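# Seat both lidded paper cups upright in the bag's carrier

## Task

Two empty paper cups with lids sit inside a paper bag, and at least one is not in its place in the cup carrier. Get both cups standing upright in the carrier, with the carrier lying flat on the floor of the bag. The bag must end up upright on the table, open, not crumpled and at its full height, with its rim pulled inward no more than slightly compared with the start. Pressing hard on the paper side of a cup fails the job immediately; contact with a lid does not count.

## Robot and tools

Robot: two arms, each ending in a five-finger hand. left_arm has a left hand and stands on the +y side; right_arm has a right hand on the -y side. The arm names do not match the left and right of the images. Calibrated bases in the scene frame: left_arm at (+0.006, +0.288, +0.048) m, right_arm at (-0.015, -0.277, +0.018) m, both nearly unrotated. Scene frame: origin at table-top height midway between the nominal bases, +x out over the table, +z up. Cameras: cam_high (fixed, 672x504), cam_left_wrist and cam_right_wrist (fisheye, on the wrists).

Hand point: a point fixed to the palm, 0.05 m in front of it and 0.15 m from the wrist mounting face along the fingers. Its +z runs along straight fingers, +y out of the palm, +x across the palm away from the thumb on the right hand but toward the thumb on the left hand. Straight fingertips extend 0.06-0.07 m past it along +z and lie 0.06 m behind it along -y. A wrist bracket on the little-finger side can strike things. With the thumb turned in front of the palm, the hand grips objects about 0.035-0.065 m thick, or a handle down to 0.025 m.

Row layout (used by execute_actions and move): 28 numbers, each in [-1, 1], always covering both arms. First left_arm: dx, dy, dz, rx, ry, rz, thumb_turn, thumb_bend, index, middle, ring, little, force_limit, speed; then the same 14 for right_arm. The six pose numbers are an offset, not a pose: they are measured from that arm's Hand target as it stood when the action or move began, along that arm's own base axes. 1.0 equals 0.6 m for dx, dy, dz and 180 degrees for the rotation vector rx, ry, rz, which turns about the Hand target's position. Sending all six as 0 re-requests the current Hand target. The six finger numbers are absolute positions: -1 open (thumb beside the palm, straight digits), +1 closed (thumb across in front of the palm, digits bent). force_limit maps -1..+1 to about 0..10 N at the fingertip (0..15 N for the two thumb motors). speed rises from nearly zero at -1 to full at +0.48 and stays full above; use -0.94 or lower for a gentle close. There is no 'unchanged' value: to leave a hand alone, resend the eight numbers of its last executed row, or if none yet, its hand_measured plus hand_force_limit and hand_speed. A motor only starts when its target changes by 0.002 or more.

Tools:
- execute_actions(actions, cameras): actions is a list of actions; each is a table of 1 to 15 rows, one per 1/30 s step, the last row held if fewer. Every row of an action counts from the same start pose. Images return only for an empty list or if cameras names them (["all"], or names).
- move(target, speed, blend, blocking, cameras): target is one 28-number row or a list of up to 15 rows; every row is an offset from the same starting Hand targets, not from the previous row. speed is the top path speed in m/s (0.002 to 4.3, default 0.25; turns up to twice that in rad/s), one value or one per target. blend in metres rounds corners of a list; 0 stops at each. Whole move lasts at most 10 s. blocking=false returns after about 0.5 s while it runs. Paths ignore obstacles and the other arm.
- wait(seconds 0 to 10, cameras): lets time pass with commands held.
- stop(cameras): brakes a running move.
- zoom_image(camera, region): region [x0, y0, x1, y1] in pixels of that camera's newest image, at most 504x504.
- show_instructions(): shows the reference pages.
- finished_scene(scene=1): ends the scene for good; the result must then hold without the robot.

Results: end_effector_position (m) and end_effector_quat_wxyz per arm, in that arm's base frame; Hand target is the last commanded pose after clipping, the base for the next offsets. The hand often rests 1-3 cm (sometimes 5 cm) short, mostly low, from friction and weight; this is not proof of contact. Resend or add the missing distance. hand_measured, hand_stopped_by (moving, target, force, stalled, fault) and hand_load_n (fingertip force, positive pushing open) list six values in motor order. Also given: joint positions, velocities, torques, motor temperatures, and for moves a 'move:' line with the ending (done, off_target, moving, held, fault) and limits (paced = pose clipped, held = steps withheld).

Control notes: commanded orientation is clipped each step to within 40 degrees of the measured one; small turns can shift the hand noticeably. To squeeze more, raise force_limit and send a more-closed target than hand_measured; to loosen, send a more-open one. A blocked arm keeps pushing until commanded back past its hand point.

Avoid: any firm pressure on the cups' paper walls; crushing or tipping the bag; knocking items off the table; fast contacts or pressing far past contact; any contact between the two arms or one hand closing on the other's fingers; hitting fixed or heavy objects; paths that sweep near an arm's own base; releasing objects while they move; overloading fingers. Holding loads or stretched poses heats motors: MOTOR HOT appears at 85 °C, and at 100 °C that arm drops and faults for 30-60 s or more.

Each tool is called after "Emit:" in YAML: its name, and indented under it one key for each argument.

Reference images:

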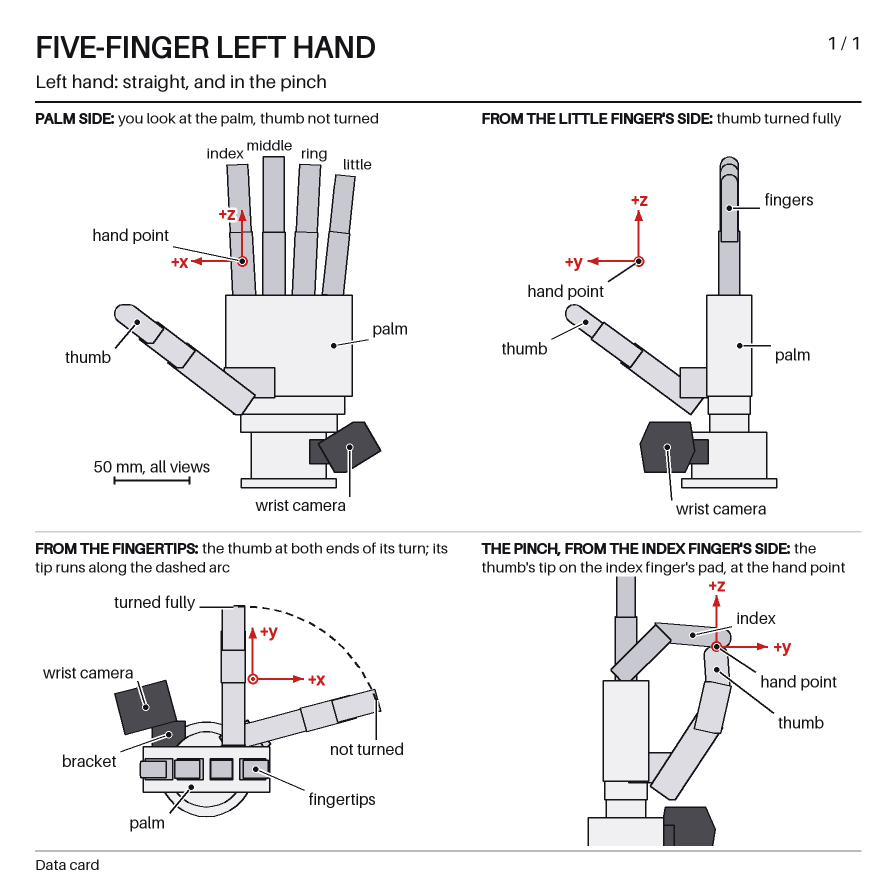

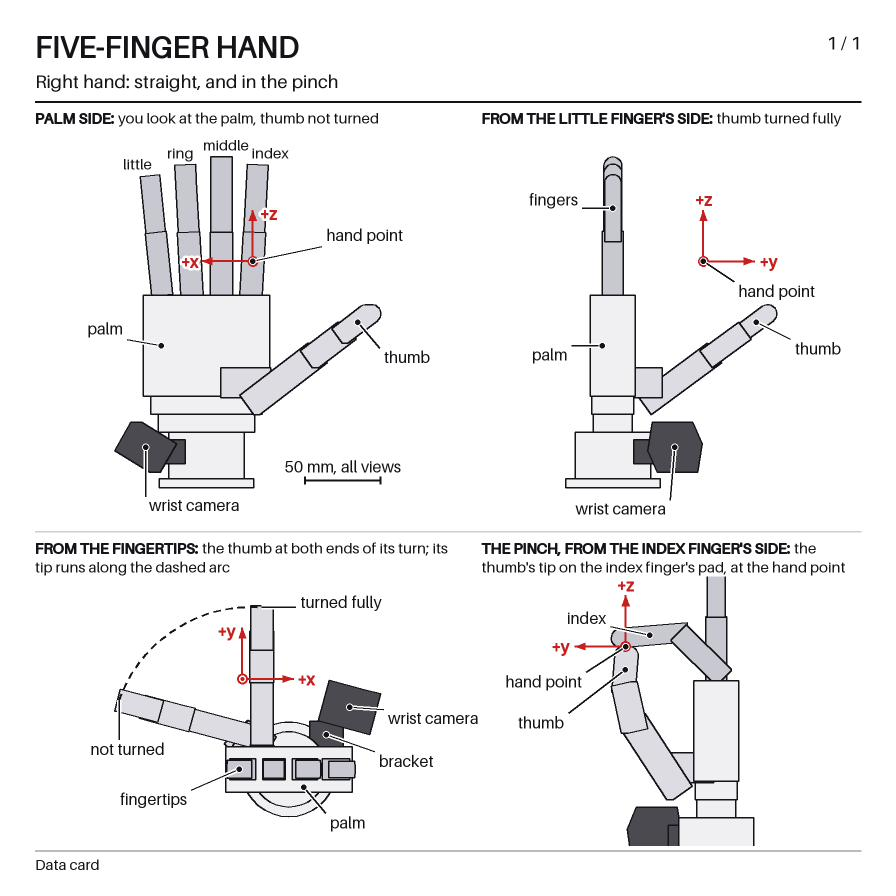

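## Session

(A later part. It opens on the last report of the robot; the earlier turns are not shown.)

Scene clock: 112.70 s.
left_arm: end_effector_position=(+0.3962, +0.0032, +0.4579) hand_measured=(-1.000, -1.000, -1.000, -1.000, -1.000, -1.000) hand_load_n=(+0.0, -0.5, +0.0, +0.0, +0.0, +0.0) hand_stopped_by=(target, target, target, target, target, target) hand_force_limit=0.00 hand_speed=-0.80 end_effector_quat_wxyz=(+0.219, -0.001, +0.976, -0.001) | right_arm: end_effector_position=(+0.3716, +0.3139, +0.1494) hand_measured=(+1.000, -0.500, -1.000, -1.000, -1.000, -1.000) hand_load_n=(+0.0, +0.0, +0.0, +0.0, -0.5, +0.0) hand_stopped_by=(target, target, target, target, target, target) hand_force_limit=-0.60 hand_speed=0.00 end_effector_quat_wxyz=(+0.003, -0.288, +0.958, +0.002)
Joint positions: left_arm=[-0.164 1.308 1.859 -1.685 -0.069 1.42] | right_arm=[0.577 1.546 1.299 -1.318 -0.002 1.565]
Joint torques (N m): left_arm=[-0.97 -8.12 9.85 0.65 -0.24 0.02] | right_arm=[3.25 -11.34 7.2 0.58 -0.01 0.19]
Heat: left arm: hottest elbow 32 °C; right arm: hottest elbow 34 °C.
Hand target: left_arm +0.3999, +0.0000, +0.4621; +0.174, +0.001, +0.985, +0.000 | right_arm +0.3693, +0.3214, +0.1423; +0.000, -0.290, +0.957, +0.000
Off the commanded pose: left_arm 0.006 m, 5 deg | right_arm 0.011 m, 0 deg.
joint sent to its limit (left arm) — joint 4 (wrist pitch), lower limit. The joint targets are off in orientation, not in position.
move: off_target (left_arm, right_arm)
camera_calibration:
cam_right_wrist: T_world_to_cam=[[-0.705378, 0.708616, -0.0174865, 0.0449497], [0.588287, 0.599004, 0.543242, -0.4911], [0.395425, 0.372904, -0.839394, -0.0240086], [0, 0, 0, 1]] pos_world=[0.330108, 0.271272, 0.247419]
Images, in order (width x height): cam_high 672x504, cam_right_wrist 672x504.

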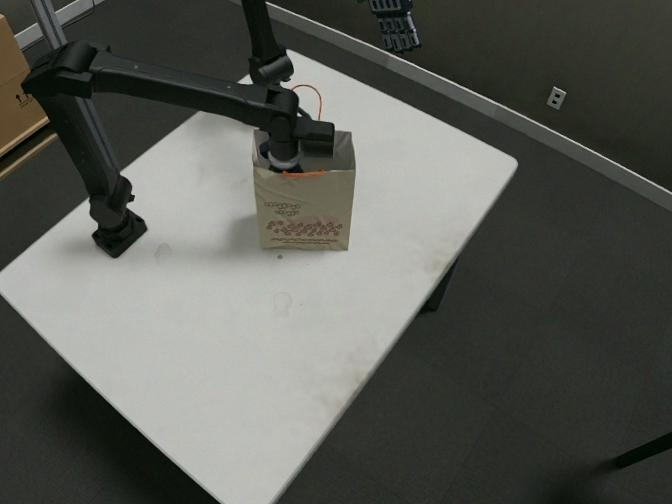

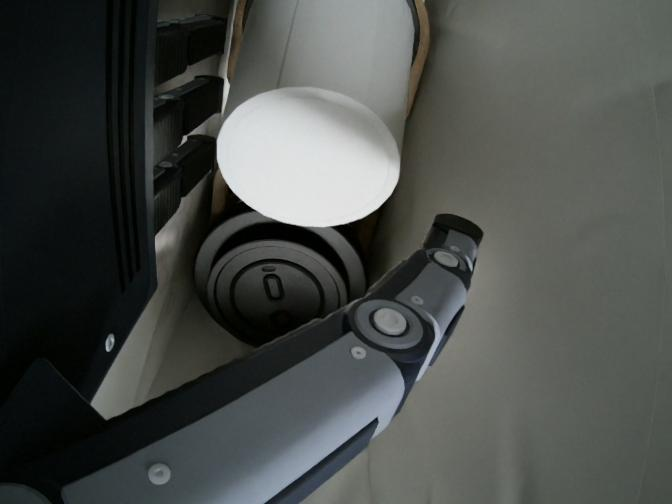

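Emit:
move:
  target: [0, 0, 0, 0, 0, 0, -1, -1, -1, -1, -1, -1, 0, -0.8, -0.0023, -0.0115, 0.0917, -0.0464, -0.0306, 0, 1, -0.5, -1, -1, -1, -1, -0.6, 0]
  speed: 0.08
  cameras: ["cam_high", "cam_right_wrist"]

Scene clock: 119.43 s.
left_arm: end_effector_position=(+0.3962, +0.0032, +0.4579) hand_measured=(-1.000, -1.000, -1.000, -1.000, -1.000, -1.000) hand_load_n=(-0.5, +0.0, +0.0, +0.0, +0.0, +0.0) hand_stopped_by=(target, target, target, target, target, target) hand_force_limit=0.00 hand_speed=-0.80 end_effector_quat_wxyz=(+0.219, -0.001, +0.976, -0.001) | right_arm: end_effector_position=(+0.3614, +0.3016, +0.1736) hand_measured=(+1.000, -0.500, -1.000, -1.000, -1.000, -1.000) hand_load_n=(+0.0, -0.5, +0.0, +0.0, +0.0, +0.0) hand_stopped_by=(target, target, target, target, target, target) hand_force_limit=-0.60 hand_speed=0.00 end_effector_quat_wxyz=(+0.000, -0.290, +0.953, -0.091)
Joint positions: left_arm=[-0.164 1.308 1.859 -1.685 -0.069 1.42] | right_arm=[0.645 1.534 1.374 -1.472 0.171 1.631]
Joint torques (N m): left_arm=[-1.03 -6.53 9.61 0.72 -0.23 -0.07] | right_arm=[3.14 -13.74 10.7 -0.35 0.14 0.19]
Heat: left arm: hottest elbow 32 °C; right arm: hottest elbow 34 °C.
Hand target: left_arm +0.3999, +0.0000, +0.4621; +0.174, +0.001, +0.985, +0.000 | right_arm +0.3678, +0.3145, +0.1971; +0.025, -0.289, +0.953, -0.084
Off the commanded pose: left_arm 0.006 m, 5 deg | right_arm 0.028 m, 3 deg.
joint sent to its limit (left arm) — joint 4 (wrist pitch), lower limit. The joint targets are off in orientation, not in position.
move: off_target (left_arm, right_arm)
camera_calibration:
cam_right_wrist: T_world_to_cam=[[-0.705083, 0.686609, -0.177273, 0.0811629], [0.559397, 0.692186, 0.456019, -0.493462], [0.435813, 0.222366, -0.872136, 0.0414331], [0, 0, 0, 1]] pos_world=[0.315211, 0.276627, 0.275552]
Images, in order (width x height): cam_high 672x504, cam_right_wrist 672x504.

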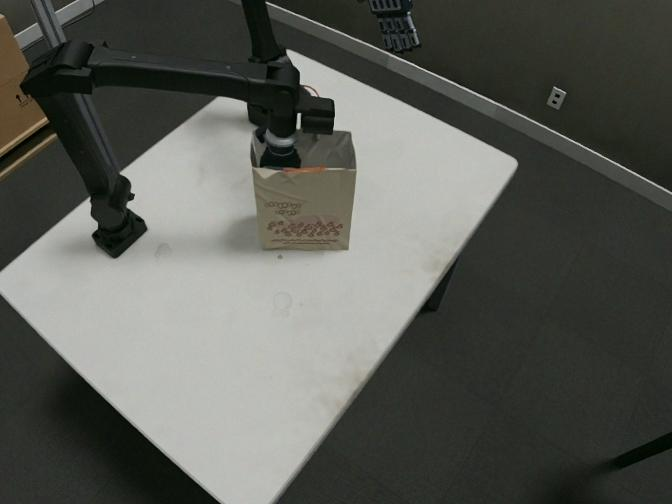

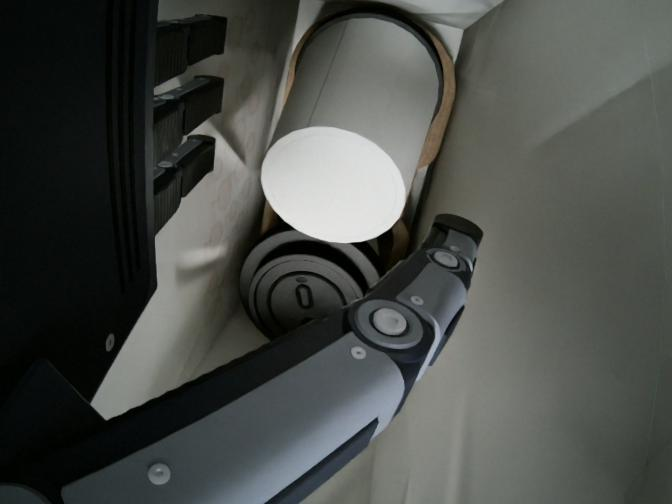

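Emit:
zoom_image:
  camera: "cam_high"
  region: [200, 60, 400, 260]

Emit:
zoom_image:
  camera: "cam_right_wrist"
  region: [150, 0, 550, 360]

Scaled by 2.520 from the camera's 672x504 image, which has a finer 960x720 frame.

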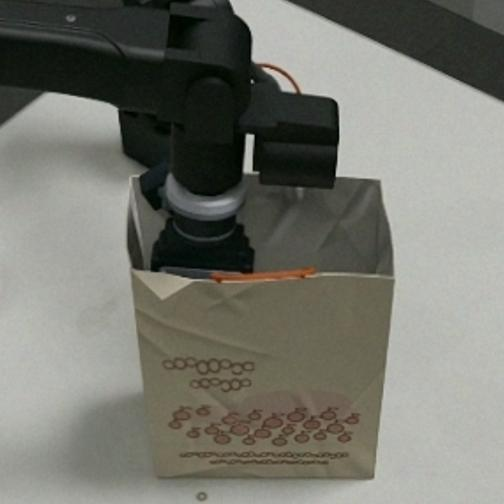

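Scaled by 1.260 from the camera's 672x504 image, which has a finer 960x720 frame.

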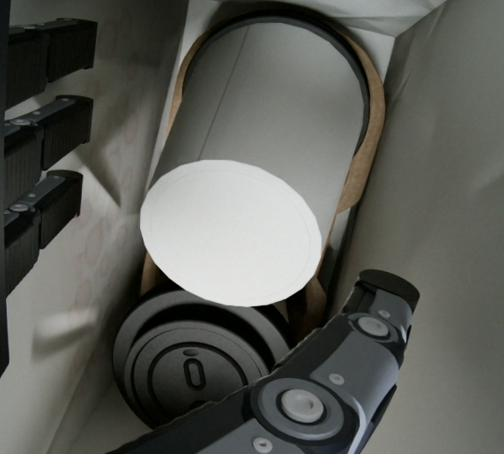

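Emit:
move:
  target: [0, 0, 0, 0, 0, 0, -1, -1, -1, -1, -1, -1, 0, -0.8, 0.0117, 0.0052, -0.1368, 0, 0, 0, 1, -0.5, -1, -1, -1, -1, -0.6, 0]
  speed: 0.06
  cameras: ["cam_high", "cam_right_wrist"]

Scene clock: 123.27 s.
left_arm: end_effector_position=(+0.3962, +0.0032, +0.4579) hand_measured=(-1.000, -1.000, -1.000, -1.000, -1.000, -1.000) hand_load_n=(+0.0, +0.0, +0.0, +0.0, +0.5, +0.0) hand_stopped_by=(target, target, target, target, target, target) hand_force_limit=0.00 hand_speed=-0.80 end_effector_quat_wxyz=(+0.219, -0.001, +0.976, -0.001) | right_arm: end_effector_position=(+0.3763, +0.3126, +0.1227) hand_measured=(+1.000, -0.500, -1.000, -1.000, -1.000, -1.000) hand_load_n=(+0.0, +0.0, +0.0, +0.0, +0.0, +0.0) hand_stopped_by=(target, target, target, target, target, target) hand_force_limit=-0.60 hand_speed=0.00 end_effector_quat_wxyz=(+0.027, -0.287, +0.954, -0.082)
Joint positions: left_arm=[-0.164 1.308 1.859 -1.685 -0.069 1.42] | right_arm=[0.645 1.572 1.278 -1.282 0.172 1.631]
Joint torques (N m): left_arm=[-0.97 -7.18 9.81 0.57 -0.22 -0.1] | right_arm=[2.67 -11.58 7.04 0.55 0.14 0.15]
Heat: left arm: hottest elbow 32 °C; right arm: hottest elbow 34 °C.
Hand target: left_arm +0.3999, +0.0000, +0.4621; +0.174, +0.001, +0.985, +0.000 | right_arm +0.3750, +0.3178, +0.1152; +0.025, -0.289, +0.953, -0.084
Off the commanded pose: left_arm 0.006 m, 5 deg | right_arm 0.009 m, 0 deg.
joint sent to its limit (left arm) — joint 4 (wrist pitch), lower limit. The joint targets are off in orientation, not in position.
move: off_target (left_arm)
camera_calibration:
cam_right_wrist: T_world_to_cam=[[-0.696228, 0.69323, -0.186276, 0.0708503], [0.538032, 0.675752, 0.503866, -0.478872], [0.475171, 0.250583, -0.843458, -0.0390209], [0, 0, 0, 1]] pos_world=[0.325518, 0.284261, 0.221572]
Images, in order (width x height): cam_high 672x504, cam_right_wrist 672x504.

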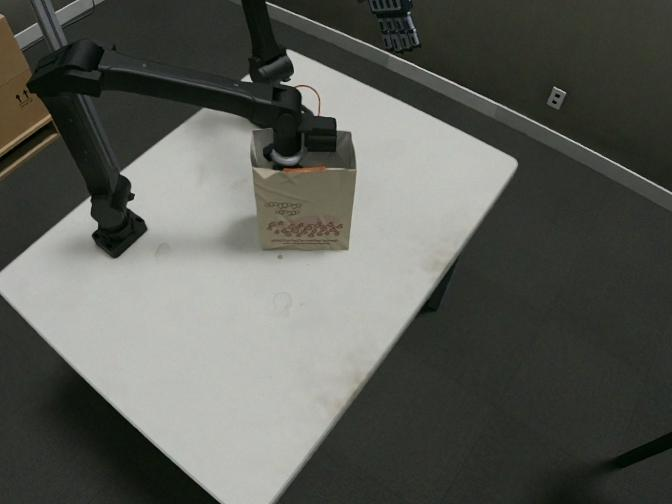

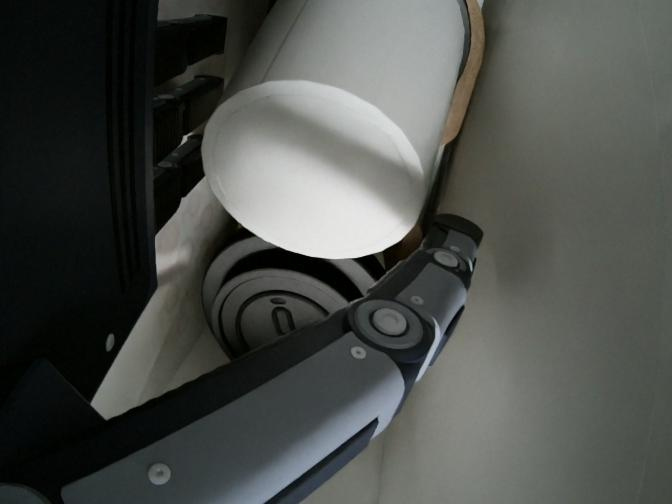

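Emit:
move:
  target: [0, 0, 0, 0, 0, 0, -1, -1, -1, -1, -1, -1, 0, -0.8, -0.0125, -0.0083, -0.035, 0, 0, 0, 1, -0.8, -1, -1, -1, -1, -0.6, 0]
  speed: 0.05
  cameras: ["cam_high", "cam_right_wrist"]

Scene clock: 126.13 s.
left_arm: end_effector_position=(+0.3962, +0.0032, +0.4579) hand_measured=(-1.000, -1.000, -1.000, -1.000, -1.000, -1.000) hand_load_n=(+0.0, +0.0, +0.0, +0.0, +0.0, +0.0) hand_stopped_by=(target, target, target, target, target, target) hand_force_limit=0.00 hand_speed=-0.80 end_effector_quat_wxyz=(+0.219, -0.001, +0.976, -0.001) | right_arm: end_effector_position=(+0.3692, +0.3072, +0.0998) hand_measured=(+1.000, -0.800, -1.000, -1.000, -1.000, -1.000) hand_load_n=(+0.0, +0.0, +0.0, +0.0, +0.0, +0.0) hand_stopped_by=(target, target, target, target, target, target) hand_force_limit=-0.60 hand_speed=0.00 end_effector_quat_wxyz=(+0.025, -0.287, +0.954, -0.083)
Joint positions: left_arm=[-0.164 1.308 1.859 -1.685 -0.069 1.42] | right_arm=[0.645 1.572 1.215 -1.223 0.172 1.631]
Joint torques (N m): left_arm=[-0.09 -6.95 9.73 0.83 -0.21 -0.06] | right_arm=[2.9 -11.69 6.89 0.58 0.13 0.16]
Heat: left arm: hottest elbow 32 °C; right arm: hottest elbow 34 °C.
Hand target: left_arm +0.3999, +0.0000, +0.4621; +0.174, +0.001, +0.985, +0.000 | right_arm +0.3673, +0.3126, +0.0940; +0.025, -0.289, +0.953, -0.084
Off the commanded pose: left_arm 0.006 m, 5 deg | right_arm 0.008 m, 0 deg.
joint sent to its limit (left arm) — joint 4 (wrist pitch), lower limit. The joint targets are off in orientation, not in position.
move: off_target (left_arm)
camera_calibration:
cam_right_wrist: T_world_to_cam=[[-0.696917, 0.692615, -0.185987, 0.0658468], [0.539674, 0.677297, 0.500021, -0.460634], [0.47229, 0.2481, -0.845806, -0.051542], [0, 0, 0, 1]] pos_world=[0.318825, 0.279167, 0.198979]
Images, in order (width x height): cam_high 672x504, cam_right_wrist 672x504.

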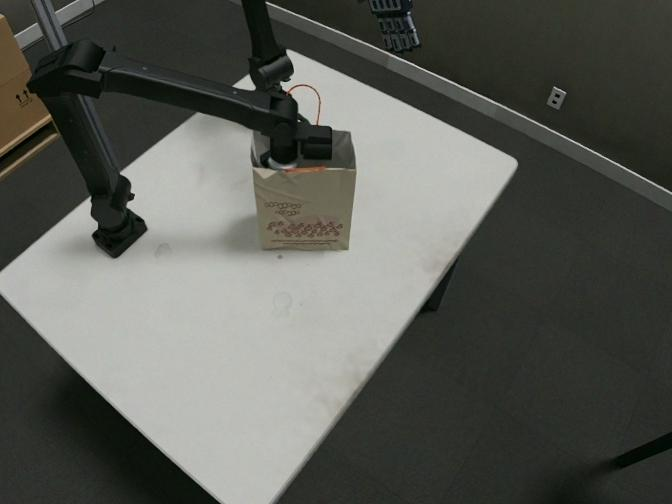

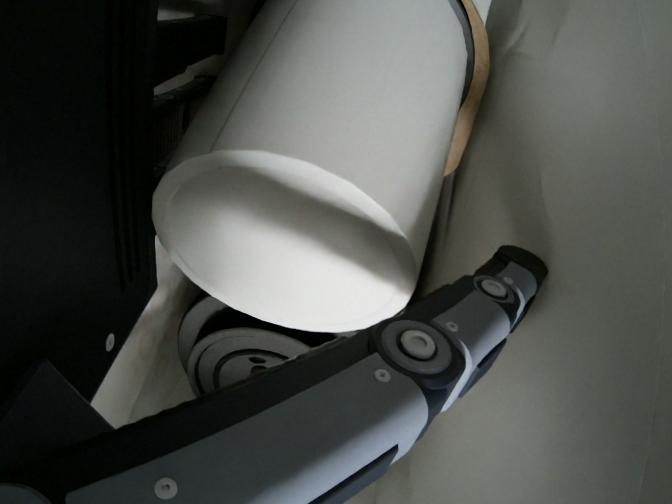

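Emit:
move:
  target: [0, 0, 0, 0, 0, 0, -1, -1, -1, -1, -1, -1, 0, -0.8, 0, 0, -0.02, 0, 0, 0, 1, -0.8, -1, -1, -1, -1, -0.6, 0]
  speed: 0.05
  cameras: ["cam_right_wrist"]

Scene clock: 127.87 s.
left_arm: end_effector_position=(+0.3962, +0.0032, +0.4579) hand_measured=(-1.000, -1.000, -1.000, -1.000, -1.000, -1.000) hand_load_n=(+0.0, +0.0, +0.0, +0.0, +0.0, +0.0) hand_stopped_by=(target, target, target, target, target, target) hand_force_limit=0.00 hand_speed=-0.80 end_effector_quat_wxyz=(+0.219, -0.001, +0.976, -0.001) | right_arm: end_effector_position=(+0.3701, +0.3078, +0.0916) hand_measured=(+1.000, -0.800, -1.000, -1.000, -1.000, -1.000) hand_load_n=(+0.5, +0.0, +0.0, +0.0, +0.0, +0.0) hand_stopped_by=(target, target, target, target, target, target) hand_force_limit=-0.60 hand_speed=0.00 end_effector_quat_wxyz=(+0.029, -0.287, +0.954, -0.081)
Joint positions: left_arm=[-0.164 1.308 1.859 -1.685 -0.069 1.42] | right_arm=[0.645 1.577 1.197 -1.192 0.172 1.631]
Joint torques (N m): left_arm=[-0.38 -6.3 9.84 0.96 -0.15 -0.01] | right_arm=[2.73 -11.11 6.68 0.55 0.14 0.17]
Heat: left arm: hottest elbow 32 °C; right arm: hottest elbow 34 °C.
Hand target: left_arm +0.3999, +0.0000, +0.4621; +0.174, +0.001, +0.985, +0.000 | right_arm +0.3675, +0.3127, +0.0822; +0.025, -0.289, +0.953, -0.084
Off the commanded pose: left_arm 0.006 m, 5 deg | right_arm 0.011 m, 1 deg.
joint sent to its limit (left arm) — joint 4 (wrist pitch), lower limit. The joint targets are off in orientation, not in position.
move: off_target (left_arm, right_arm)
camera_calibration:
cam_right_wrist: T_world_to_cam=[[-0.695542, 0.69365, -0.187272, 0.0637413], [0.536176, 0.674615, 0.507356, -0.456037], [0.478264, 0.252477, -0.841141, -0.0630621], [0, 0, 0, 1]] pos_world=[0.319011, 0.279357, 0.190266]
Images, in order (width x height): cam_right_wrist 672x504.

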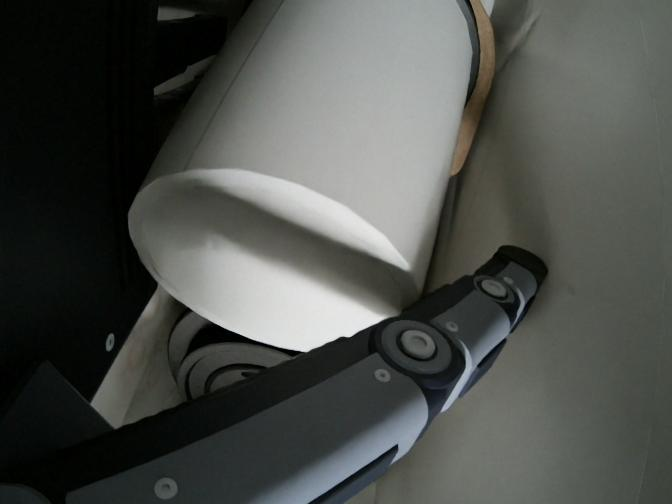

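Emit:
execute_actions:
  actions:
    - [[0, 0, 0, 0, 0, 0, -1, -1, -1, -1, -1, -1, 0, -0.8, 0, 0, 0, 0, 0, 0, 1, -0.2, -1, -1, -1, -1, -0.78, -0.94]]
    - [[0, 0, 0, 0, 0, 0, -1, -1, -1, -1, -1, -1, 0, -0.8, 0, 0, 0, 0, 0, 0, 1, -0.2, -1, -1, -1, -1, -0.78, -0.94]]
    - [[0, 0, 0, 0, 0, 0, -1, -1, -1, -1, -1, -1, 0, -0.8, 0, 0, 0, 0, 0, 0, 1, -0.2, -1, -1, -1, -1, -0.78, -0.94]]
    - [[0, 0, 0, 0, 0, 0, -1, -1, -1, -1, -1, -1, 0, -0.8, 0, 0, 0, 0, 0, 0, 1, -0.2, -1, -1, -1, -1, -0.78, -0.94]]
  cameras: ["cam_right_wrist"]

Scene clock: 132.13 s.
left_arm: end_effector_position=(+0.3962, +0.0032, +0.4579) hand_measured=(-1.000, -1.000, -1.000, -1.000, -1.000, -1.000) hand_load_n=(+0.0, +0.0, +0.0, +0.0, +0.0, +0.0) hand_stopped_by=(target, target, target, target, target, target) hand_force_limit=0.00 hand_speed=-0.80 end_effector_quat_wxyz=(+0.219, -0.001, +0.976, -0.001) | right_arm: end_effector_position=(+0.3701, +0.3078, +0.0916) hand_measured=(+1.000, -0.696, -1.000, -1.000, -1.000, -1.000) hand_load_n=(+0.5, +1.5, +0.0, +0.0, +0.0, +0.0) hand_stopped_by=(target, force, target, target, target, target) hand_force_limit=-0.78 hand_speed=-0.94 end_effector_quat_wxyz=(+0.029, -0.287, +0.954, -0.081)
Joint positions: left_arm=[-0.164 1.308 1.859 -1.685 -0.069 1.42] | right_arm=[0.645 1.577 1.197 -1.192 0.172 1.631]
Joint torques (N m): left_arm=[-0.26 -7.3 9.92 0.87 -0.31 -0.06] | right_arm=[2.9 -11.11 6.68 0.55 0.14 0.15]
Heat: left arm: hottest elbow 32 °C; right arm: hottest elbow 33 °C.
Hand target: left_arm +0.3999, +0.0000, +0.4621; +0.174, +0.001, +0.985, +0.000 | right_arm +0.3675, +0.3127, +0.0822; +0.025, -0.289, +0.953, -0.084
Off the commanded pose: left_arm 0.006 m, 5 deg | right_arm 0.011 m, 1 deg.
joint sent to its limit (left arm) — joint 4 (wrist pitch), lower limit. The joint targets are off in orientation, not in position.
Step readings (end_effector_position of left_arm | right_arm):
0: (+0.3962, +0.0032, +0.4579) | (+0.3701, +0.3078, +0.0916)
1: (+0.3962, +0.0032, +0.4579) | (+0.3701, +0.3078, +0.0916)
2: (+0.3962, +0.0032, +0.4579) | (+0.3701, +0.3078, +0.0916)
4: (+0.3962, +0.0032, +0.4579) | (+0.3701, +0.3078, +0.0916)
8: (+0.3962, +0.0032, +0.4579) | (+0.3701, +0.3078, +0.0916)
15: (+0.3962, +0.0032, +0.4579) | (+0.3701, +0.3078, +0.0916)
16: (+0.3962, +0.0032, +0.4579) | (+0.3701, +0.3078, +0.0916)
17: (+0.3962, +0.0032, +0.4579) | (+0.3701, +0.3078, +0.0916)
19: (+0.3962, +0.0032, +0.4579) | (+0.3701, +0.3078, +0.0916)
23: (+0.3962, +0.0032, +0.4579) | (+0.3701, +0.3078, +0.0916)
30: (+0.3962, +0.0032, +0.4579) | (+0.3701, +0.3078, +0.0916)
31: (+0.3962, +0.0032, +0.4579) | (+0.3701, +0.3078, +0.0916)
32: (+0.3962, +0.0032, +0.4579) | (+0.3701, +0.3078, +0.0916)
34: (+0.3962, +0.0032, +0.4579) | (+0.3701, +0.3078, +0.0916)
38: (+0.3962, +0.0032, +0.4579) | (+0.3701, +0.3078, +0.0916)
45: (+0.3962, +0.0032, +0.4579) | (+0.3701, +0.3078, +0.0916)
46: (+0.3962, +0.0032, +0.4579) | (+0.3701, +0.3078, +0.0916)
47: (+0.3962, +0.0032, +0.4579) | (+0.3701, +0.3078, +0.0916)
49: (+0.3962, +0.0032, +0.4579) | (+0.3701, +0.3078, +0.0916)
53: (+0.3962, +0.0032, +0.4579) | (+0.3701, +0.3078, +0.0916)
60: (+0.3962, +0.0032, +0.4579) | (+0.3701, +0.3078, +0.0916)
camera_calibration:
cam_right_wrist: T_world_to_cam=[[-0.695542, 0.69365, -0.187272, 0.0637413], [0.536176, 0.674615, 0.507356, -0.456037], [0.478264, 0.252477, -0.841141, -0.0630621], [0, 0, 0, 1]] pos_world=[0.319011, 0.279357, 0.190266]
Images, in order (width x height): cam_right_wrist 672x504.

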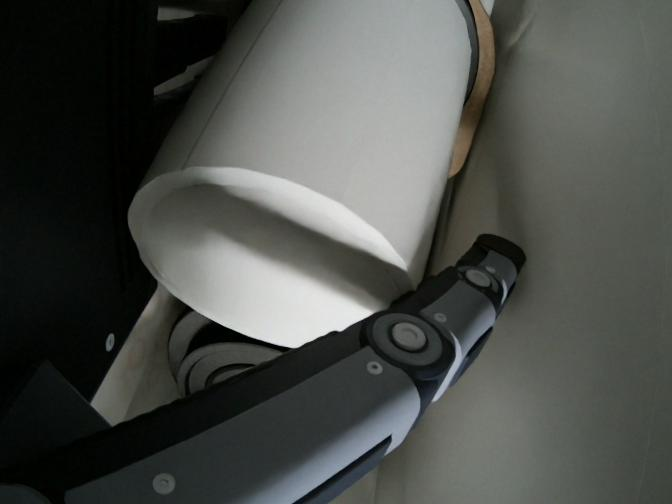

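Emit:
move:
  target: [0, 0, 0, 0, 0, 0, -1, -1, -1, -1, -1, -1, 0, -0.8, -0.0037, 0.0055, 0.05, 0, 0, 0, 1, -0.8, -1, -1, -1, -1, -0.78, -0.9]
  speed: 0.05
  cameras: ["cam_right_wrist"]

Scene clock: 136.40 s.
left_arm: end_effector_position=(+0.3962, +0.0032, +0.4579) hand_measured=(-1.000, -1.000, -1.000, -1.000, -1.000, -1.000) hand_load_n=(+0.0, +0.0, +0.0, +0.0, +0.0, +0.0) hand_stopped_by=(target, target, target, target, target, target) hand_force_limit=0.00 hand_speed=-0.80 end_effector_quat_wxyz=(+0.219, -0.001, +0.976, -0.001) | right_arm: end_effector_position=(+0.3567, +0.2999, +0.0906) hand_measured=(+1.000, -0.800, -1.000, -1.000, -1.000, -1.000) hand_load_n=(+0.0, +0.0, +0.0, +0.0, +0.0, +0.0) hand_stopped_by=(target, target, target, target, target, target) hand_force_limit=-0.78 hand_speed=-0.90 end_effector_quat_wxyz=(+0.002, -0.288, +0.953, -0.091)
Joint positions: left_arm=[-0.164 1.308 1.859 -1.685 -0.069 1.42] | right_arm=[0.649 1.577 1.198 -1.251 0.172 1.639]
Joint torques (N m): left_arm=[-0.91 -7.36 9.85 0.9 -0.17 -0.09] | right_arm=[3.19 -13.63 10.18 -0.39 0.1 0.18]
Heat: left arm: hottest elbow 32 °C; right arm: hottest elbow 33 °C.
Hand target: left_arm +0.3999, +0.0000, +0.4621; +0.174, +0.001, +0.985, +0.000 | right_arm +0.3652, +0.3160, +0.1122; +0.025, -0.289, +0.953, -0.084
Off the commanded pose: left_arm 0.006 m, 5 deg | right_arm 0.028 m, 3 deg.
joint sent to its limit (left arm) — joint 4 (wrist pitch), lower limit. The joint targets are off in orientation, not in position.
move: off_target (left_arm, right_arm)
camera_calibration:
cam_right_wrist: T_world_to_cam=[[-0.701785, 0.689415, -0.179455, 0.062548], [0.56003, 0.689597, 0.459154, -0.451563], [0.440299, 0.221727, -0.870042, -0.0300171], [0, 0, 0, 1]] pos_world=[0.310001, 0.27493, 0.192445]
Images, in order (width x height): cam_right_wrist 672x504.

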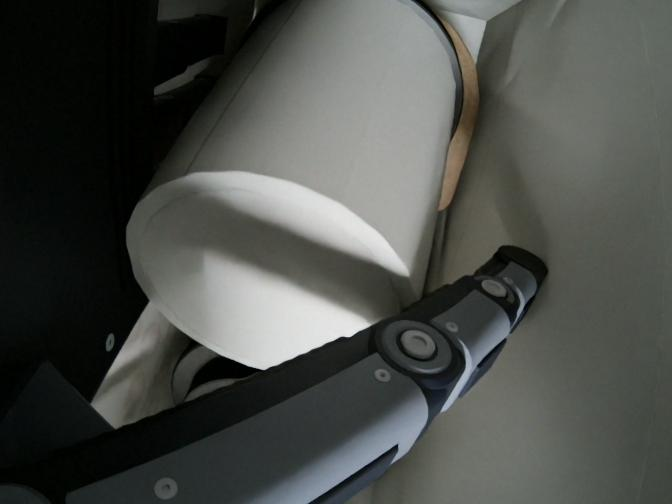

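Emit:
move:
  target: [0, 0, 0, 0, 0, 0, -1, -1, -1, -1, -1, -1, 0, -0.8, -0.0045, 0.0068, 0.0333, 0, 0, 0, 1, -0.8, -1, -1, -1, -1, -0.78, -0.9]
  speed: 0.05
  cameras: ["cam_high", "cam_right_wrist"]

Scene clock: 139.30 s.
left_arm: end_effector_position=(+0.3962, +0.0032, +0.4579) hand_measured=(-1.000, -1.000, -1.000, -1.000, -1.000, -1.000) hand_load_n=(-0.5, +0.0, +0.0, +0.0, +0.0, +0.0) hand_stopped_by=(target, target, target, target, target, target) hand_force_limit=0.00 hand_speed=-0.80 end_effector_quat_wxyz=(+0.219, -0.001, +0.976, -0.001) | right_arm: end_effector_position=(+0.3546, +0.3044, +0.1096) hand_measured=(+1.000, -0.800, -1.000, -1.000, -1.000, -1.000) hand_load_n=(+0.0, +0.0, +0.0, +0.0, -0.5, +0.0) hand_stopped_by=(target, target, target, target, target, target) hand_force_limit=-0.78 hand_speed=-0.90 end_effector_quat_wxyz=(+0.001, -0.289, +0.953, -0.092)
Joint positions: left_arm=[-0.164 1.308 1.859 -1.685 -0.069 1.42] | right_arm=[0.66 1.565 1.236 -1.306 0.172 1.648]
Joint torques (N m): left_arm=[-0.62 -7.18 9.68 0.75 -0.2 -0.06] | right_arm=[3.19 -13.74 10.29 -0.36 0.09 0.2]
Heat: left arm: hottest elbow 32 °C; right arm: hottest elbow 34 °C.
Hand target: left_arm +0.3999, +0.0000, +0.4621; +0.174, +0.001, +0.985, +0.000 | right_arm +0.3625, +0.3201, +0.1321; +0.025, -0.289, +0.953, -0.084
Off the commanded pose: left_arm 0.006 m, 5 deg | right_arm 0.029 m, 3 deg.
joint sent to its limit (left arm) — joint 4 (wrist pitch), lower limit. The joint targets are off in orientation, not in position.
move: off_target (left_arm, right_arm)
camera_calibration:
cam_right_wrist: T_world_to_cam=[[-0.703321, 0.687799, -0.179643, 0.0625085], [0.559577, 0.691518, 0.456812, -0.462403], [0.438422, 0.220761, -0.871235, -0.012525], [0, 0, 0, 1]] pos_world=[0.308205, 0.279532, 0.211548]
Images, in order (width x height): cam_high 672x504, cam_right_wrist 672x504.

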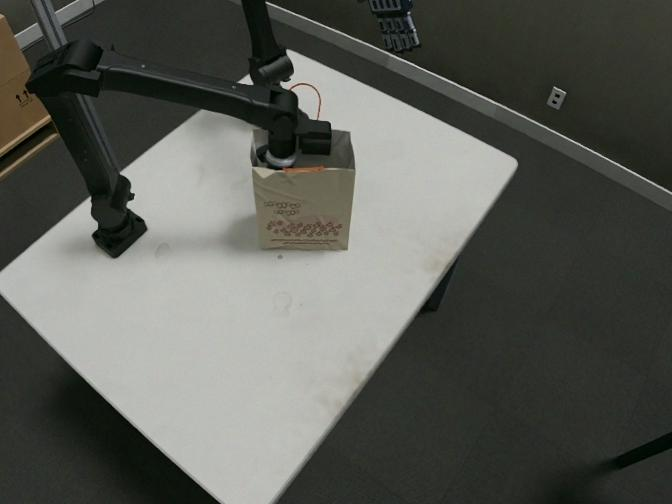

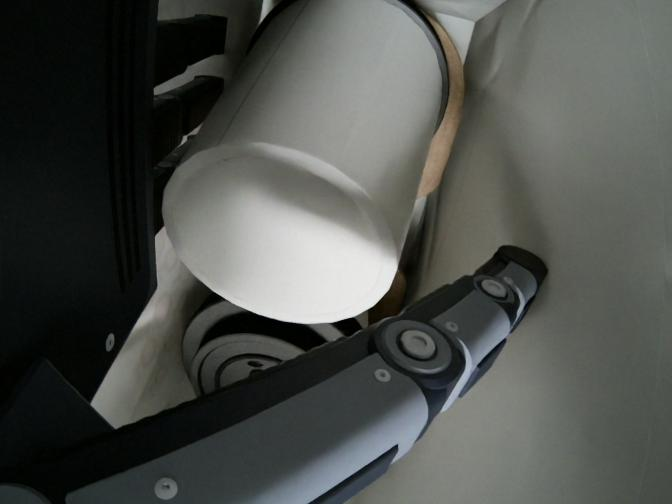

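Emit:
move:
  target: [0, 0, 0, 0, 0, 0, -1, -1, -1, -1, -1, -1, 0, -0.8, -0.015, -0.0085, -0.0627, 0, 0, 0, 1, -0.8, -1, -1, -1, -1, -0.78, -0.9]
  speed: 0.05
  cameras: ["cam_right_wrist"]

Scene clock: 141.73 s.
left_arm: end_effector_position=(+0.3962, +0.0032, +0.4579) hand_measured=(-1.000, -1.000, -1.000, -1.000, -1.000, -1.000) hand_load_n=(+0.0, +0.0, +0.0, +0.0, +0.0, +0.0) hand_stopped_by=(target, target, target, target, target, target) hand_force_limit=0.00 hand_speed=-0.80 end_effector_quat_wxyz=(+0.219, -0.001, +0.976, -0.001) | right_arm: end_effector_position=(+0.3568, +0.3074, +0.0935) hand_measured=(+1.000, -0.800, -1.000, -1.000, -1.000, -1.000) hand_load_n=(+0.0, +0.0, +0.0, +0.0, +0.0, +0.0) hand_stopped_by=(target, target, target, target, target, target) hand_force_limit=-0.78 hand_speed=-0.90 end_effector_quat_wxyz=(+0.018, -0.286, +0.954, -0.085)
Joint positions: left_arm=[-0.164 1.308 1.859 -1.685 -0.069 1.42] | right_arm=[0.663 1.565 1.189 -1.224 0.172 1.653]
Joint torques (N m): left_arm=[-0.09 -7.41 9.78 0.73 -0.23 -0.03] | right_arm=[3.31 -12.86 6.71 0.49 0.11 0.18]
Heat: left arm: hottest elbow 32 °C; right arm: hottest elbow 33 °C.
Hand target: left_arm +0.3999, +0.0000, +0.4621; +0.174, +0.001, +0.985, +0.000 | right_arm +0.3534, +0.3150, +0.0945; +0.025, -0.289, +0.953, -0.084
Off the commanded pose: left_arm 0.006 m, 5 deg | right_arm 0.008 m, 1 deg.
joint sent to its limit (left arm) — joint 4 (wrist pitch), lower limit. The joint targets are off in orientation, not in position.
move: off_target (left_arm)
camera_calibration:
cam_right_wrist: T_world_to_cam=[[-0.69662, 0.693329, -0.184431, 0.0553191], [0.547808, 0.680034, 0.487299, -0.453526], [0.463278, 0.238429, -0.853537, -0.0441753], [0, 0, 0, 1]] pos_world=[0.307447, 0.280591, 0.1935]
Images, in order (width x height): cam_right_wrist 672x504.

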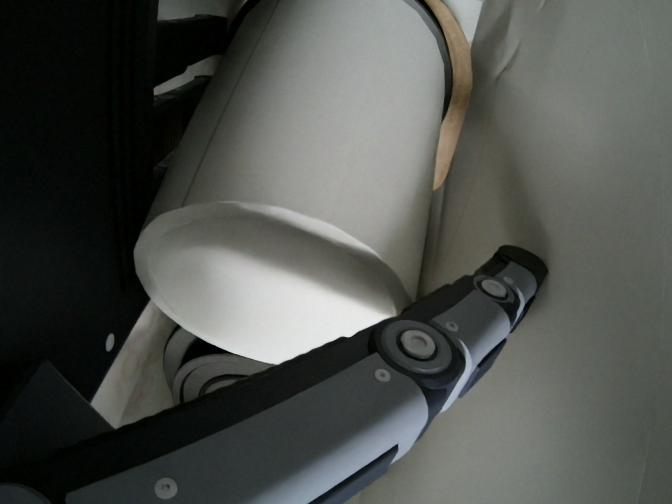

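Emit:
move:
  target: [0, 0, 0, 0, 0, 0, -1, -1, -1, -1, -1, -1, 0, -0.8, 0.0188, 0.028, 0.05, 0, 0, 0, 1, -0.62, -1, -1, -1, -1, -0.7, -0.85]
  speed: 0.05
  cameras: ["cam_right_wrist"]

Scene clock: 144.60 s.
left_arm: end_effector_position=(+0.3962, +0.0032, +0.4579) hand_measured=(-1.000, -1.000, -1.000, -1.000, -1.000, -1.000) hand_load_n=(+0.0, +0.0, +0.0, +0.0, +0.0, +0.0) hand_stopped_by=(target, target, target, target, target, target) hand_force_limit=0.00 hand_speed=-0.80 end_effector_quat_wxyz=(+0.219, -0.001, +0.976, -0.001) | right_arm: end_effector_position=(+0.3581, +0.3166, +0.1160) hand_measured=(+1.000, -0.620, -1.000, -1.000, -1.000, -1.000) hand_load_n=(+0.0, +0.0, +0.0, +0.0, +0.0, +0.0) hand_stopped_by=(target, target, target, target, target, target) hand_force_limit=-0.70 hand_speed=-0.85 end_effector_quat_wxyz=(+0.016, -0.287, +0.954, -0.086)
Joint positions: left_arm=[-0.164 1.308 1.859 -1.685 -0.069 1.42] | right_arm=[0.677 1.565 1.252 -1.294 0.172 1.666]
Joint torques (N m): left_arm=[-0.21 -7.36 9.87 0.55 -0.22 -0.11] | right_arm=[3.25 -11.11 10.3 -0.28 0.1 0.19]
Heat: left arm: hottest elbow 32 °C; right arm: hottest elbow 34 °C.
Hand target: left_arm +0.3999, +0.0000, +0.4621; +0.174, +0.001, +0.985, +0.000 | right_arm +0.3648, +0.3318, +0.1245; +0.025, -0.289, +0.953, -0.084
Off the commanded pose: left_arm 0.006 m, 5 deg | right_arm 0.019 m, 1 deg.
joint sent to its limit (left arm) — joint 4 (wrist pitch), lower limit. The joint targets are off in orientation, not in position.
move: off_target (left_arm, right_arm)
camera_calibration:
cam_right_wrist: T_world_to_cam=[[-0.698363, 0.691586, -0.184385, 0.0551405], [0.548128, 0.682427, 0.483579, -0.471854], [0.460265, 0.236647, -0.85566, -0.0258749], [0, 0, 0, 1]] pos_world=[0.309054, 0.289995, 0.216205]
Images, in order (width x height): cam_right_wrist 672x504.

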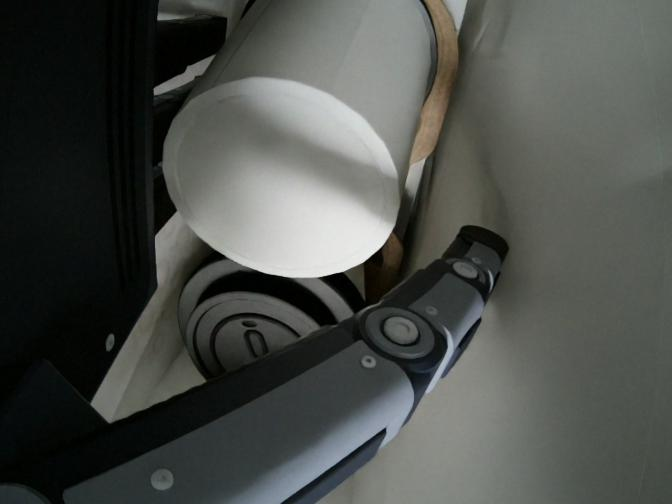

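Emit:
move:
  target: [0, 0, 0, 0, 0, 0, -1, -1, -1, -1, -1, -1, 0, -0.8, -0.025, -0.0158, -0.036, 0, 0, 0, 1, -0.62, -1, -1, -1, -1, -0.7, -0.85]
  speed: 0.05
  cameras: ["cam_high", "cam_right_wrist"]

Scene clock: 146.60 s.
left_arm: end_effector_position=(+0.3962, +0.0032, +0.4579) hand_measured=(-1.000, -1.000, -1.000, -1.000, -1.000, -1.000) hand_load_n=(+0.0, +0.0, +0.0, -0.5, +0.0, +0.0) hand_stopped_by=(target, target, target, target, target, target) hand_force_limit=0.00 hand_speed=-0.80 end_effector_quat_wxyz=(+0.219, -0.001, +0.976, -0.001) | right_arm: end_effector_position=(+0.3533, +0.3148, +0.1006) hand_measured=(+1.000, -0.620, -1.000, -1.000, -1.000, -1.000) hand_load_n=(+0.0, +0.0, +0.0, +0.0, +0.0, +0.0) hand_stopped_by=(target, target, target, target, target, target) hand_force_limit=-0.70 hand_speed=-0.85 end_effector_quat_wxyz=(+0.017, -0.287, +0.954, -0.086)
Joint positions: left_arm=[-0.164 1.308 1.859 -1.685 -0.069 1.42] | right_arm=[0.681 1.565 1.209 -1.25 0.173 1.672]
Joint torques (N m): left_arm=[-1.14 -7.12 9.8 0.91 -0.27 -0.08] | right_arm=[3.25 -13.22 6.79 0.49 0.07 0.18]
Heat: left arm: hottest elbow 32 °C; right arm: hottest elbow 33 °C.
Hand target: left_arm +0.3999, +0.0000, +0.4621; +0.174, +0.001, +0.985, +0.000 | right_arm +0.3497, +0.3225, +0.1030; +0.025, -0.289, +0.953, -0.083
Off the commanded pose: left_arm 0.006 m, 5 deg | right_arm 0.009 m, 1 deg.
joint sent to its limit (left arm) — joint 4 (wrist pitch), lower limit. The joint targets are off in orientation, not in position.
move: off_target (left_arm)
camera_calibration:
cam_right_wrist: T_world_to_cam=[[-0.697332, 0.692335, -0.185476, 0.0497211], [0.547895, 0.681733, 0.484822, -0.460364], [0.462104, 0.23646, -0.85472, -0.0371047], [0, 0, 0, 1]] pos_world=[0.304049, 0.288196, 0.200703]
Images, in order (width x height): cam_high 672x504, cam_right_wrist 672x504.

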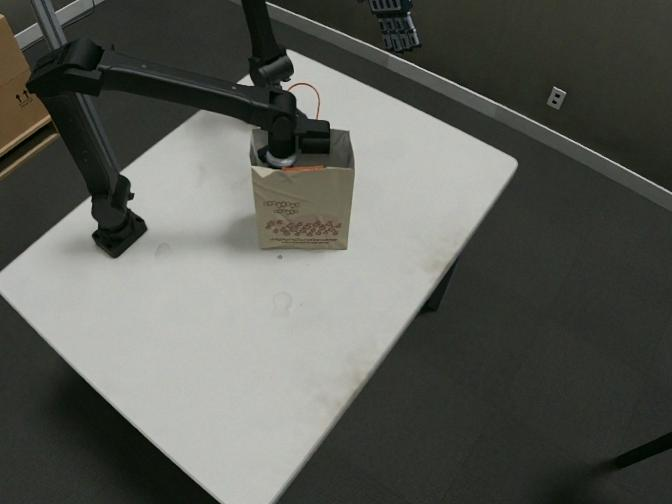

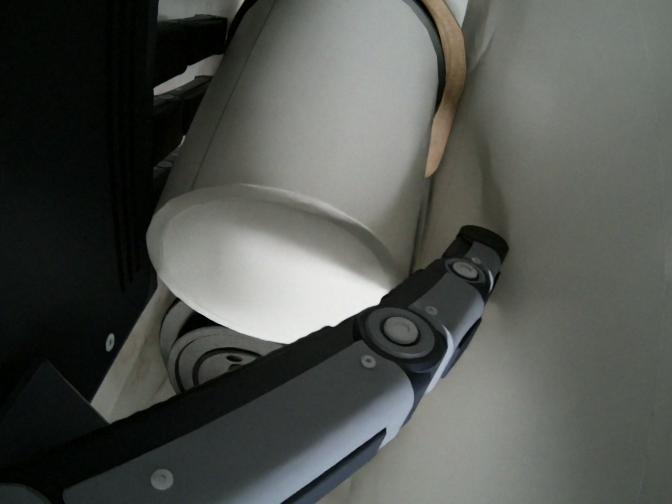

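Emit:
execute_actions:
  actions:
    - [[0, 0, 0, 0, 0, 0, -1, -1, -1, -1, -1, -1, 0, -0.8, 0, 0, 0, 0, 0, 0, 1, -0.1, -1, -1, -1, -1, -0.78, -0.94]]
    - [[0, 0, 0, 0, 0, 0, -1, -1, -1, -1, -1, -1, 0, -0.8, 0, 0, 0, 0, 0, 0, 1, -0.1, -1, -1, -1, -1, -0.78, -0.94]]
    - [[0, 0, 0, 0, 0, 0, -1, -1, -1, -1, -1, -1, 0, -0.8, 0, 0, 0, 0, 0, 0, 1, -0.1, -1, -1, -1, -1, -0.78, -0.94]]
    - [[0, 0, 0, 0, 0, 0, -1, -1, -1, -1, -1, -1, 0, -0.8, 0, 0, 0, 0, 0, 0, 1, -0.1, -1, -1, -1, -1, -0.78, -0.94]]
  cameras: ["cam_right_wrist"]

Scene clock: 150.17 s.
left_arm: end_effector_position=(+0.3962, +0.0032, +0.4579) hand_measured=(-1.000, -1.000, -1.000, -1.000, -1.000, -1.000) hand_load_n=(+0.0, +0.0, +0.0, +0.0, +0.0, +0.0) hand_stopped_by=(target, target, target, target, target, target) hand_force_limit=0.00 hand_speed=-0.80 end_effector_quat_wxyz=(+0.219, -0.001, +0.976, -0.001) | right_arm: end_effector_position=(+0.3532, +0.3150, +0.1006) hand_measured=(+1.000, -0.494, -1.000, -1.000, -1.000, -1.000) hand_load_n=(+0.5, +1.5, +0.0, +0.0, +0.0, +0.0) hand_stopped_by=(target, force, target, target, target, target) hand_force_limit=-0.78 hand_speed=-0.94 end_effector_quat_wxyz=(+0.017, -0.287, +0.954, -0.086)
Joint positions: left_arm=[-0.164 1.308 1.859 -1.685 -0.069 1.42] | right_arm=[0.682 1.565 1.209 -1.25 0.173 1.672]
Joint torques (N m): left_arm=[-0.79 -7.12 9.76 0.72 -0.26 -0.14] | right_arm=[3.19 -13.16 6.78 0.49 0.07 0.18]
Heat: left arm: hottest elbow 32 °C; right arm: hottest elbow 33 °C.
Hand target: left_arm +0.3999, +0.0000, +0.4621; +0.174, +0.001, +0.985, +0.000 | right_arm +0.3498, +0.3224, +0.1030; +0.025, -0.289, +0.953, -0.083
Off the commanded pose: left_arm 0.006 m, 5 deg | right_arm 0.009 m, 1 deg.
joint sent to its limit (left arm) — joint 4 (wrist pitch), lower limit. The joint targets are off in orientation, not in position.
Step readings (end_effector_position of left_arm | right_arm):
0: (+0.3962, +0.0032, +0.4579) | (+0.3533, +0.3148, +0.1006)
1: (+0.3962, +0.0032, +0.4579) | (+0.3533, +0.3148, +0.1006)
2: (+0.3962, +0.0032, +0.4579) | (+0.3533, +0.3148, +0.1006)
4: (+0.3962, +0.0032, +0.4579) | (+0.3533, +0.3148, +0.1006)
8: (+0.3962, +0.0032, +0.4579) | (+0.3533, +0.3148, +0.1006)
15: (+0.3962, +0.0032, +0.4579) | (+0.3533, +0.3148, +0.1006)
16: (+0.3962, +0.0032, +0.4579) | (+0.3533, +0.3148, +0.1006)
17: (+0.3962, +0.0032, +0.4579) | (+0.3533, +0.3148, +0.1006)
19: (+0.3962, +0.0032, +0.4579) | (+0.3533, +0.3148, +0.1006)
23: (+0.3962, +0.0032, +0.4579) | (+0.3533, +0.3148, +0.1006)
30: (+0.3962, +0.0032, +0.4579) | (+0.3533, +0.3148, +0.1006)
31: (+0.3962, +0.0032, +0.4579) | (+0.3533, +0.3148, +0.1006)
32: (+0.3962, +0.0032, +0.4579) | (+0.3533, +0.3148, +0.1006)
34: (+0.3962, +0.0032, +0.4579) | (+0.3533, +0.3148, +0.1006)
38: (+0.3962, +0.0032, +0.4579) | (+0.3533, +0.3148, +0.1006)
45: (+0.3962, +0.0032, +0.4579) | (+0.3532, +0.3150, +0.1006)
46: (+0.3962, +0.0032, +0.4579) | (+0.3532, +0.3150, +0.1006)
47: (+0.3962, +0.0032, +0.4579) | (+0.3532, +0.3150, +0.1006)
49: (+0.3962, +0.0032, +0.4579) | (+0.3532, +0.3150, +0.1006)
53: (+0.3962, +0.0032, +0.4579) | (+0.3532, +0.3150, +0.1006)
60: (+0.3962, +0.0032, +0.4579) | (+0.3532, +0.3150, +0.1006)
camera_calibration:
cam_right_wrist: T_world_to_cam=[[-0.697251, 0.692411, -0.185494, 0.0495393], [0.54793, 0.681659, 0.484885, -0.46038], [0.462184, 0.236449, -0.85468, -0.0371112], [0, 0, 0, 1]] pos_world=[0.303949, 0.288296, 0.200702]
Images, in order (width x height): cam_right_wrist 672x504.

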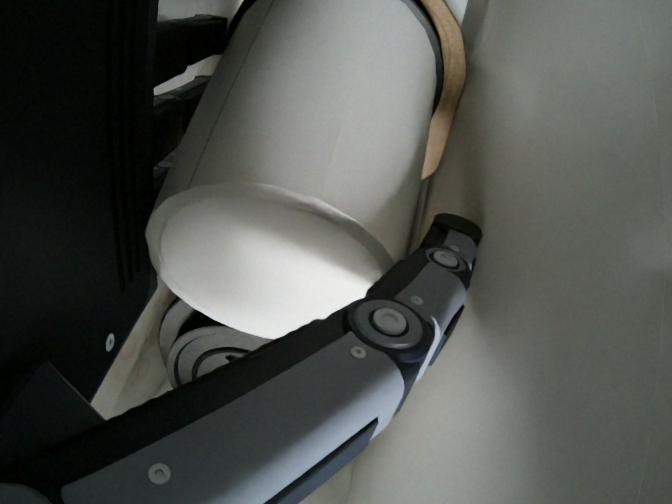

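Emit:
execute_actions:
  actions:
    - [[0, 0, 0, 0, 0, 0, -1, -1, -1, -1, -1, -1, 0, -0.8, 0, 0, 0, 0, 0, 0, 1, -0.12, -1, -1, -1, -1, -0.7, -0.94]]
    - [[0, 0, 0, 0, 0, 0, -1, -1, -1, -1, -1, -1, 0, -0.8, 0, 0, 0, 0, 0, 0, 1, -0.12, -1, -1, -1, -1, -0.7, -0.94]]
    - [[0, 0, 0, 0, 0, 0, -1, -1, -1, -1, -1, -1, 0, -0.8, 0, 0, 0, 0, 0, 0, 1, -0.12, -1, -1, -1, -1, -0.7, -0.94]]
  cameras: ["cam_right_wrist"]

Scene clock: 152.70 s.
left_arm: end_effector_position=(+0.3962, +0.0032, +0.4579) hand_measured=(-1.000, -1.000, -1.000, -1.000, -1.000, -1.000) hand_load_n=(+0.0, +0.0, +0.0, +0.0, +0.0, +0.0) hand_stopped_by=(target, target, target, target, target, target) hand_force_limit=0.00 hand_speed=-0.80 end_effector_quat_wxyz=(+0.219, -0.001, +0.976, -0.001) | right_arm: end_effector_position=(+0.3532, +0.3150, +0.1006) hand_measured=(+1.000, -0.486, -1.000, -1.000, -1.000, -1.000) hand_load_n=(+0.0, +2.0, +0.0, +0.0, +0.0, +0.0) hand_stopped_by=(target, force, target, target, target, target) hand_force_limit=-0.70 hand_speed=-0.94 end_effector_quat_wxyz=(+0.017, -0.287, +0.954, -0.086)
Joint positions: left_arm=[-0.164 1.308 1.859 -1.685 -0.069 1.42] | right_arm=[0.682 1.565 1.209 -1.25 0.173 1.672]
Joint torques (N m): left_arm=[-0.09 -7 9.84 0.88 -0.2 -0.1] | right_arm=[3.19 -13.16 6.78 0.47 0.07 0.17]
Heat: left arm: hottest elbow 32 °C; right arm: hottest elbow 33 °C.
Hand target: left_arm +0.3999, +0.0000, +0.4621; +0.174, +0.001, +0.985, +0.000 | right_arm +0.3498, +0.3224, +0.1030; +0.025, -0.289, +0.953, -0.083
Off the commanded pose: left_arm 0.006 m, 5 deg | right_arm 0.008 m, 1 deg.
joint sent to its limit (left arm) — joint 4 (wrist pitch), lower limit. The joint targets are off in orientation, not in position.
Step readings (end_effector_position of left_arm | right_arm):
0: (+0.3962, +0.0032, +0.4579) | (+0.3532, +0.3150, +0.1006)
1: (+0.3962, +0.0032, +0.4579) | (+0.3532, +0.3150, +0.1006)
2: (+0.3962, +0.0032, +0.4579) | (+0.3532, +0.3150, +0.1006)
4: (+0.3962, +0.0032, +0.4579) | (+0.3532, +0.3150, +0.1006)
8: (+0.3962, +0.0032, +0.4579) | (+0.3532, +0.3150, +0.1006)
15: (+0.3962, +0.0032, +0.4579) | (+0.3532, +0.3150, +0.1006)
16: (+0.3962, +0.0032, +0.4579) | (+0.3532, +0.3150, +0.1006)
17: (+0.3962, +0.0032, +0.4579) | (+0.3532, +0.3150, +0.1006)
19: (+0.3962, +0.0032, +0.4579) | (+0.3532, +0.3150, +0.1006)
23: (+0.3962, +0.0032, +0.4579) | (+0.3532, +0.3150, +0.1006)
30: (+0.3962, +0.0032, +0.4579) | (+0.3532, +0.3150, +0.1006)
31: (+0.3962, +0.0032, +0.4579) | (+0.3532, +0.3150, +0.1006)
32: (+0.3962, +0.0032, +0.4579) | (+0.3532, +0.3150, +0.1006)
34: (+0.3962, +0.0032, +0.4579) | (+0.3532, +0.3150, +0.1006)
38: (+0.3962, +0.0032, +0.4579) | (+0.3532, +0.3150, +0.1006)
45: (+0.3962, +0.0032, +0.4579) | (+0.3532, +0.3150, +0.1006)
camera_calibration:
cam_right_wrist: T_world_to_cam=[[-0.697251, 0.692411, -0.185494, 0.0495393], [0.54793, 0.681659, 0.484885, -0.46038], [0.462184, 0.236449, -0.85468, -0.0371112], [0, 0, 0, 1]] pos_world=[0.303949, 0.288296, 0.200702]
Images, in order (width x height): cam_right_wrist 672x504.

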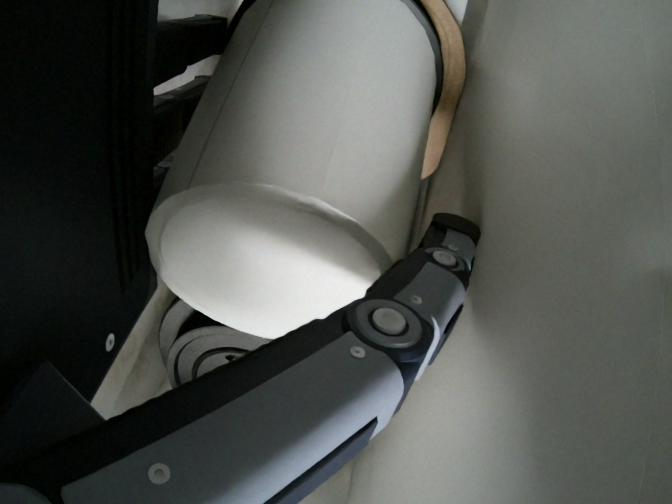

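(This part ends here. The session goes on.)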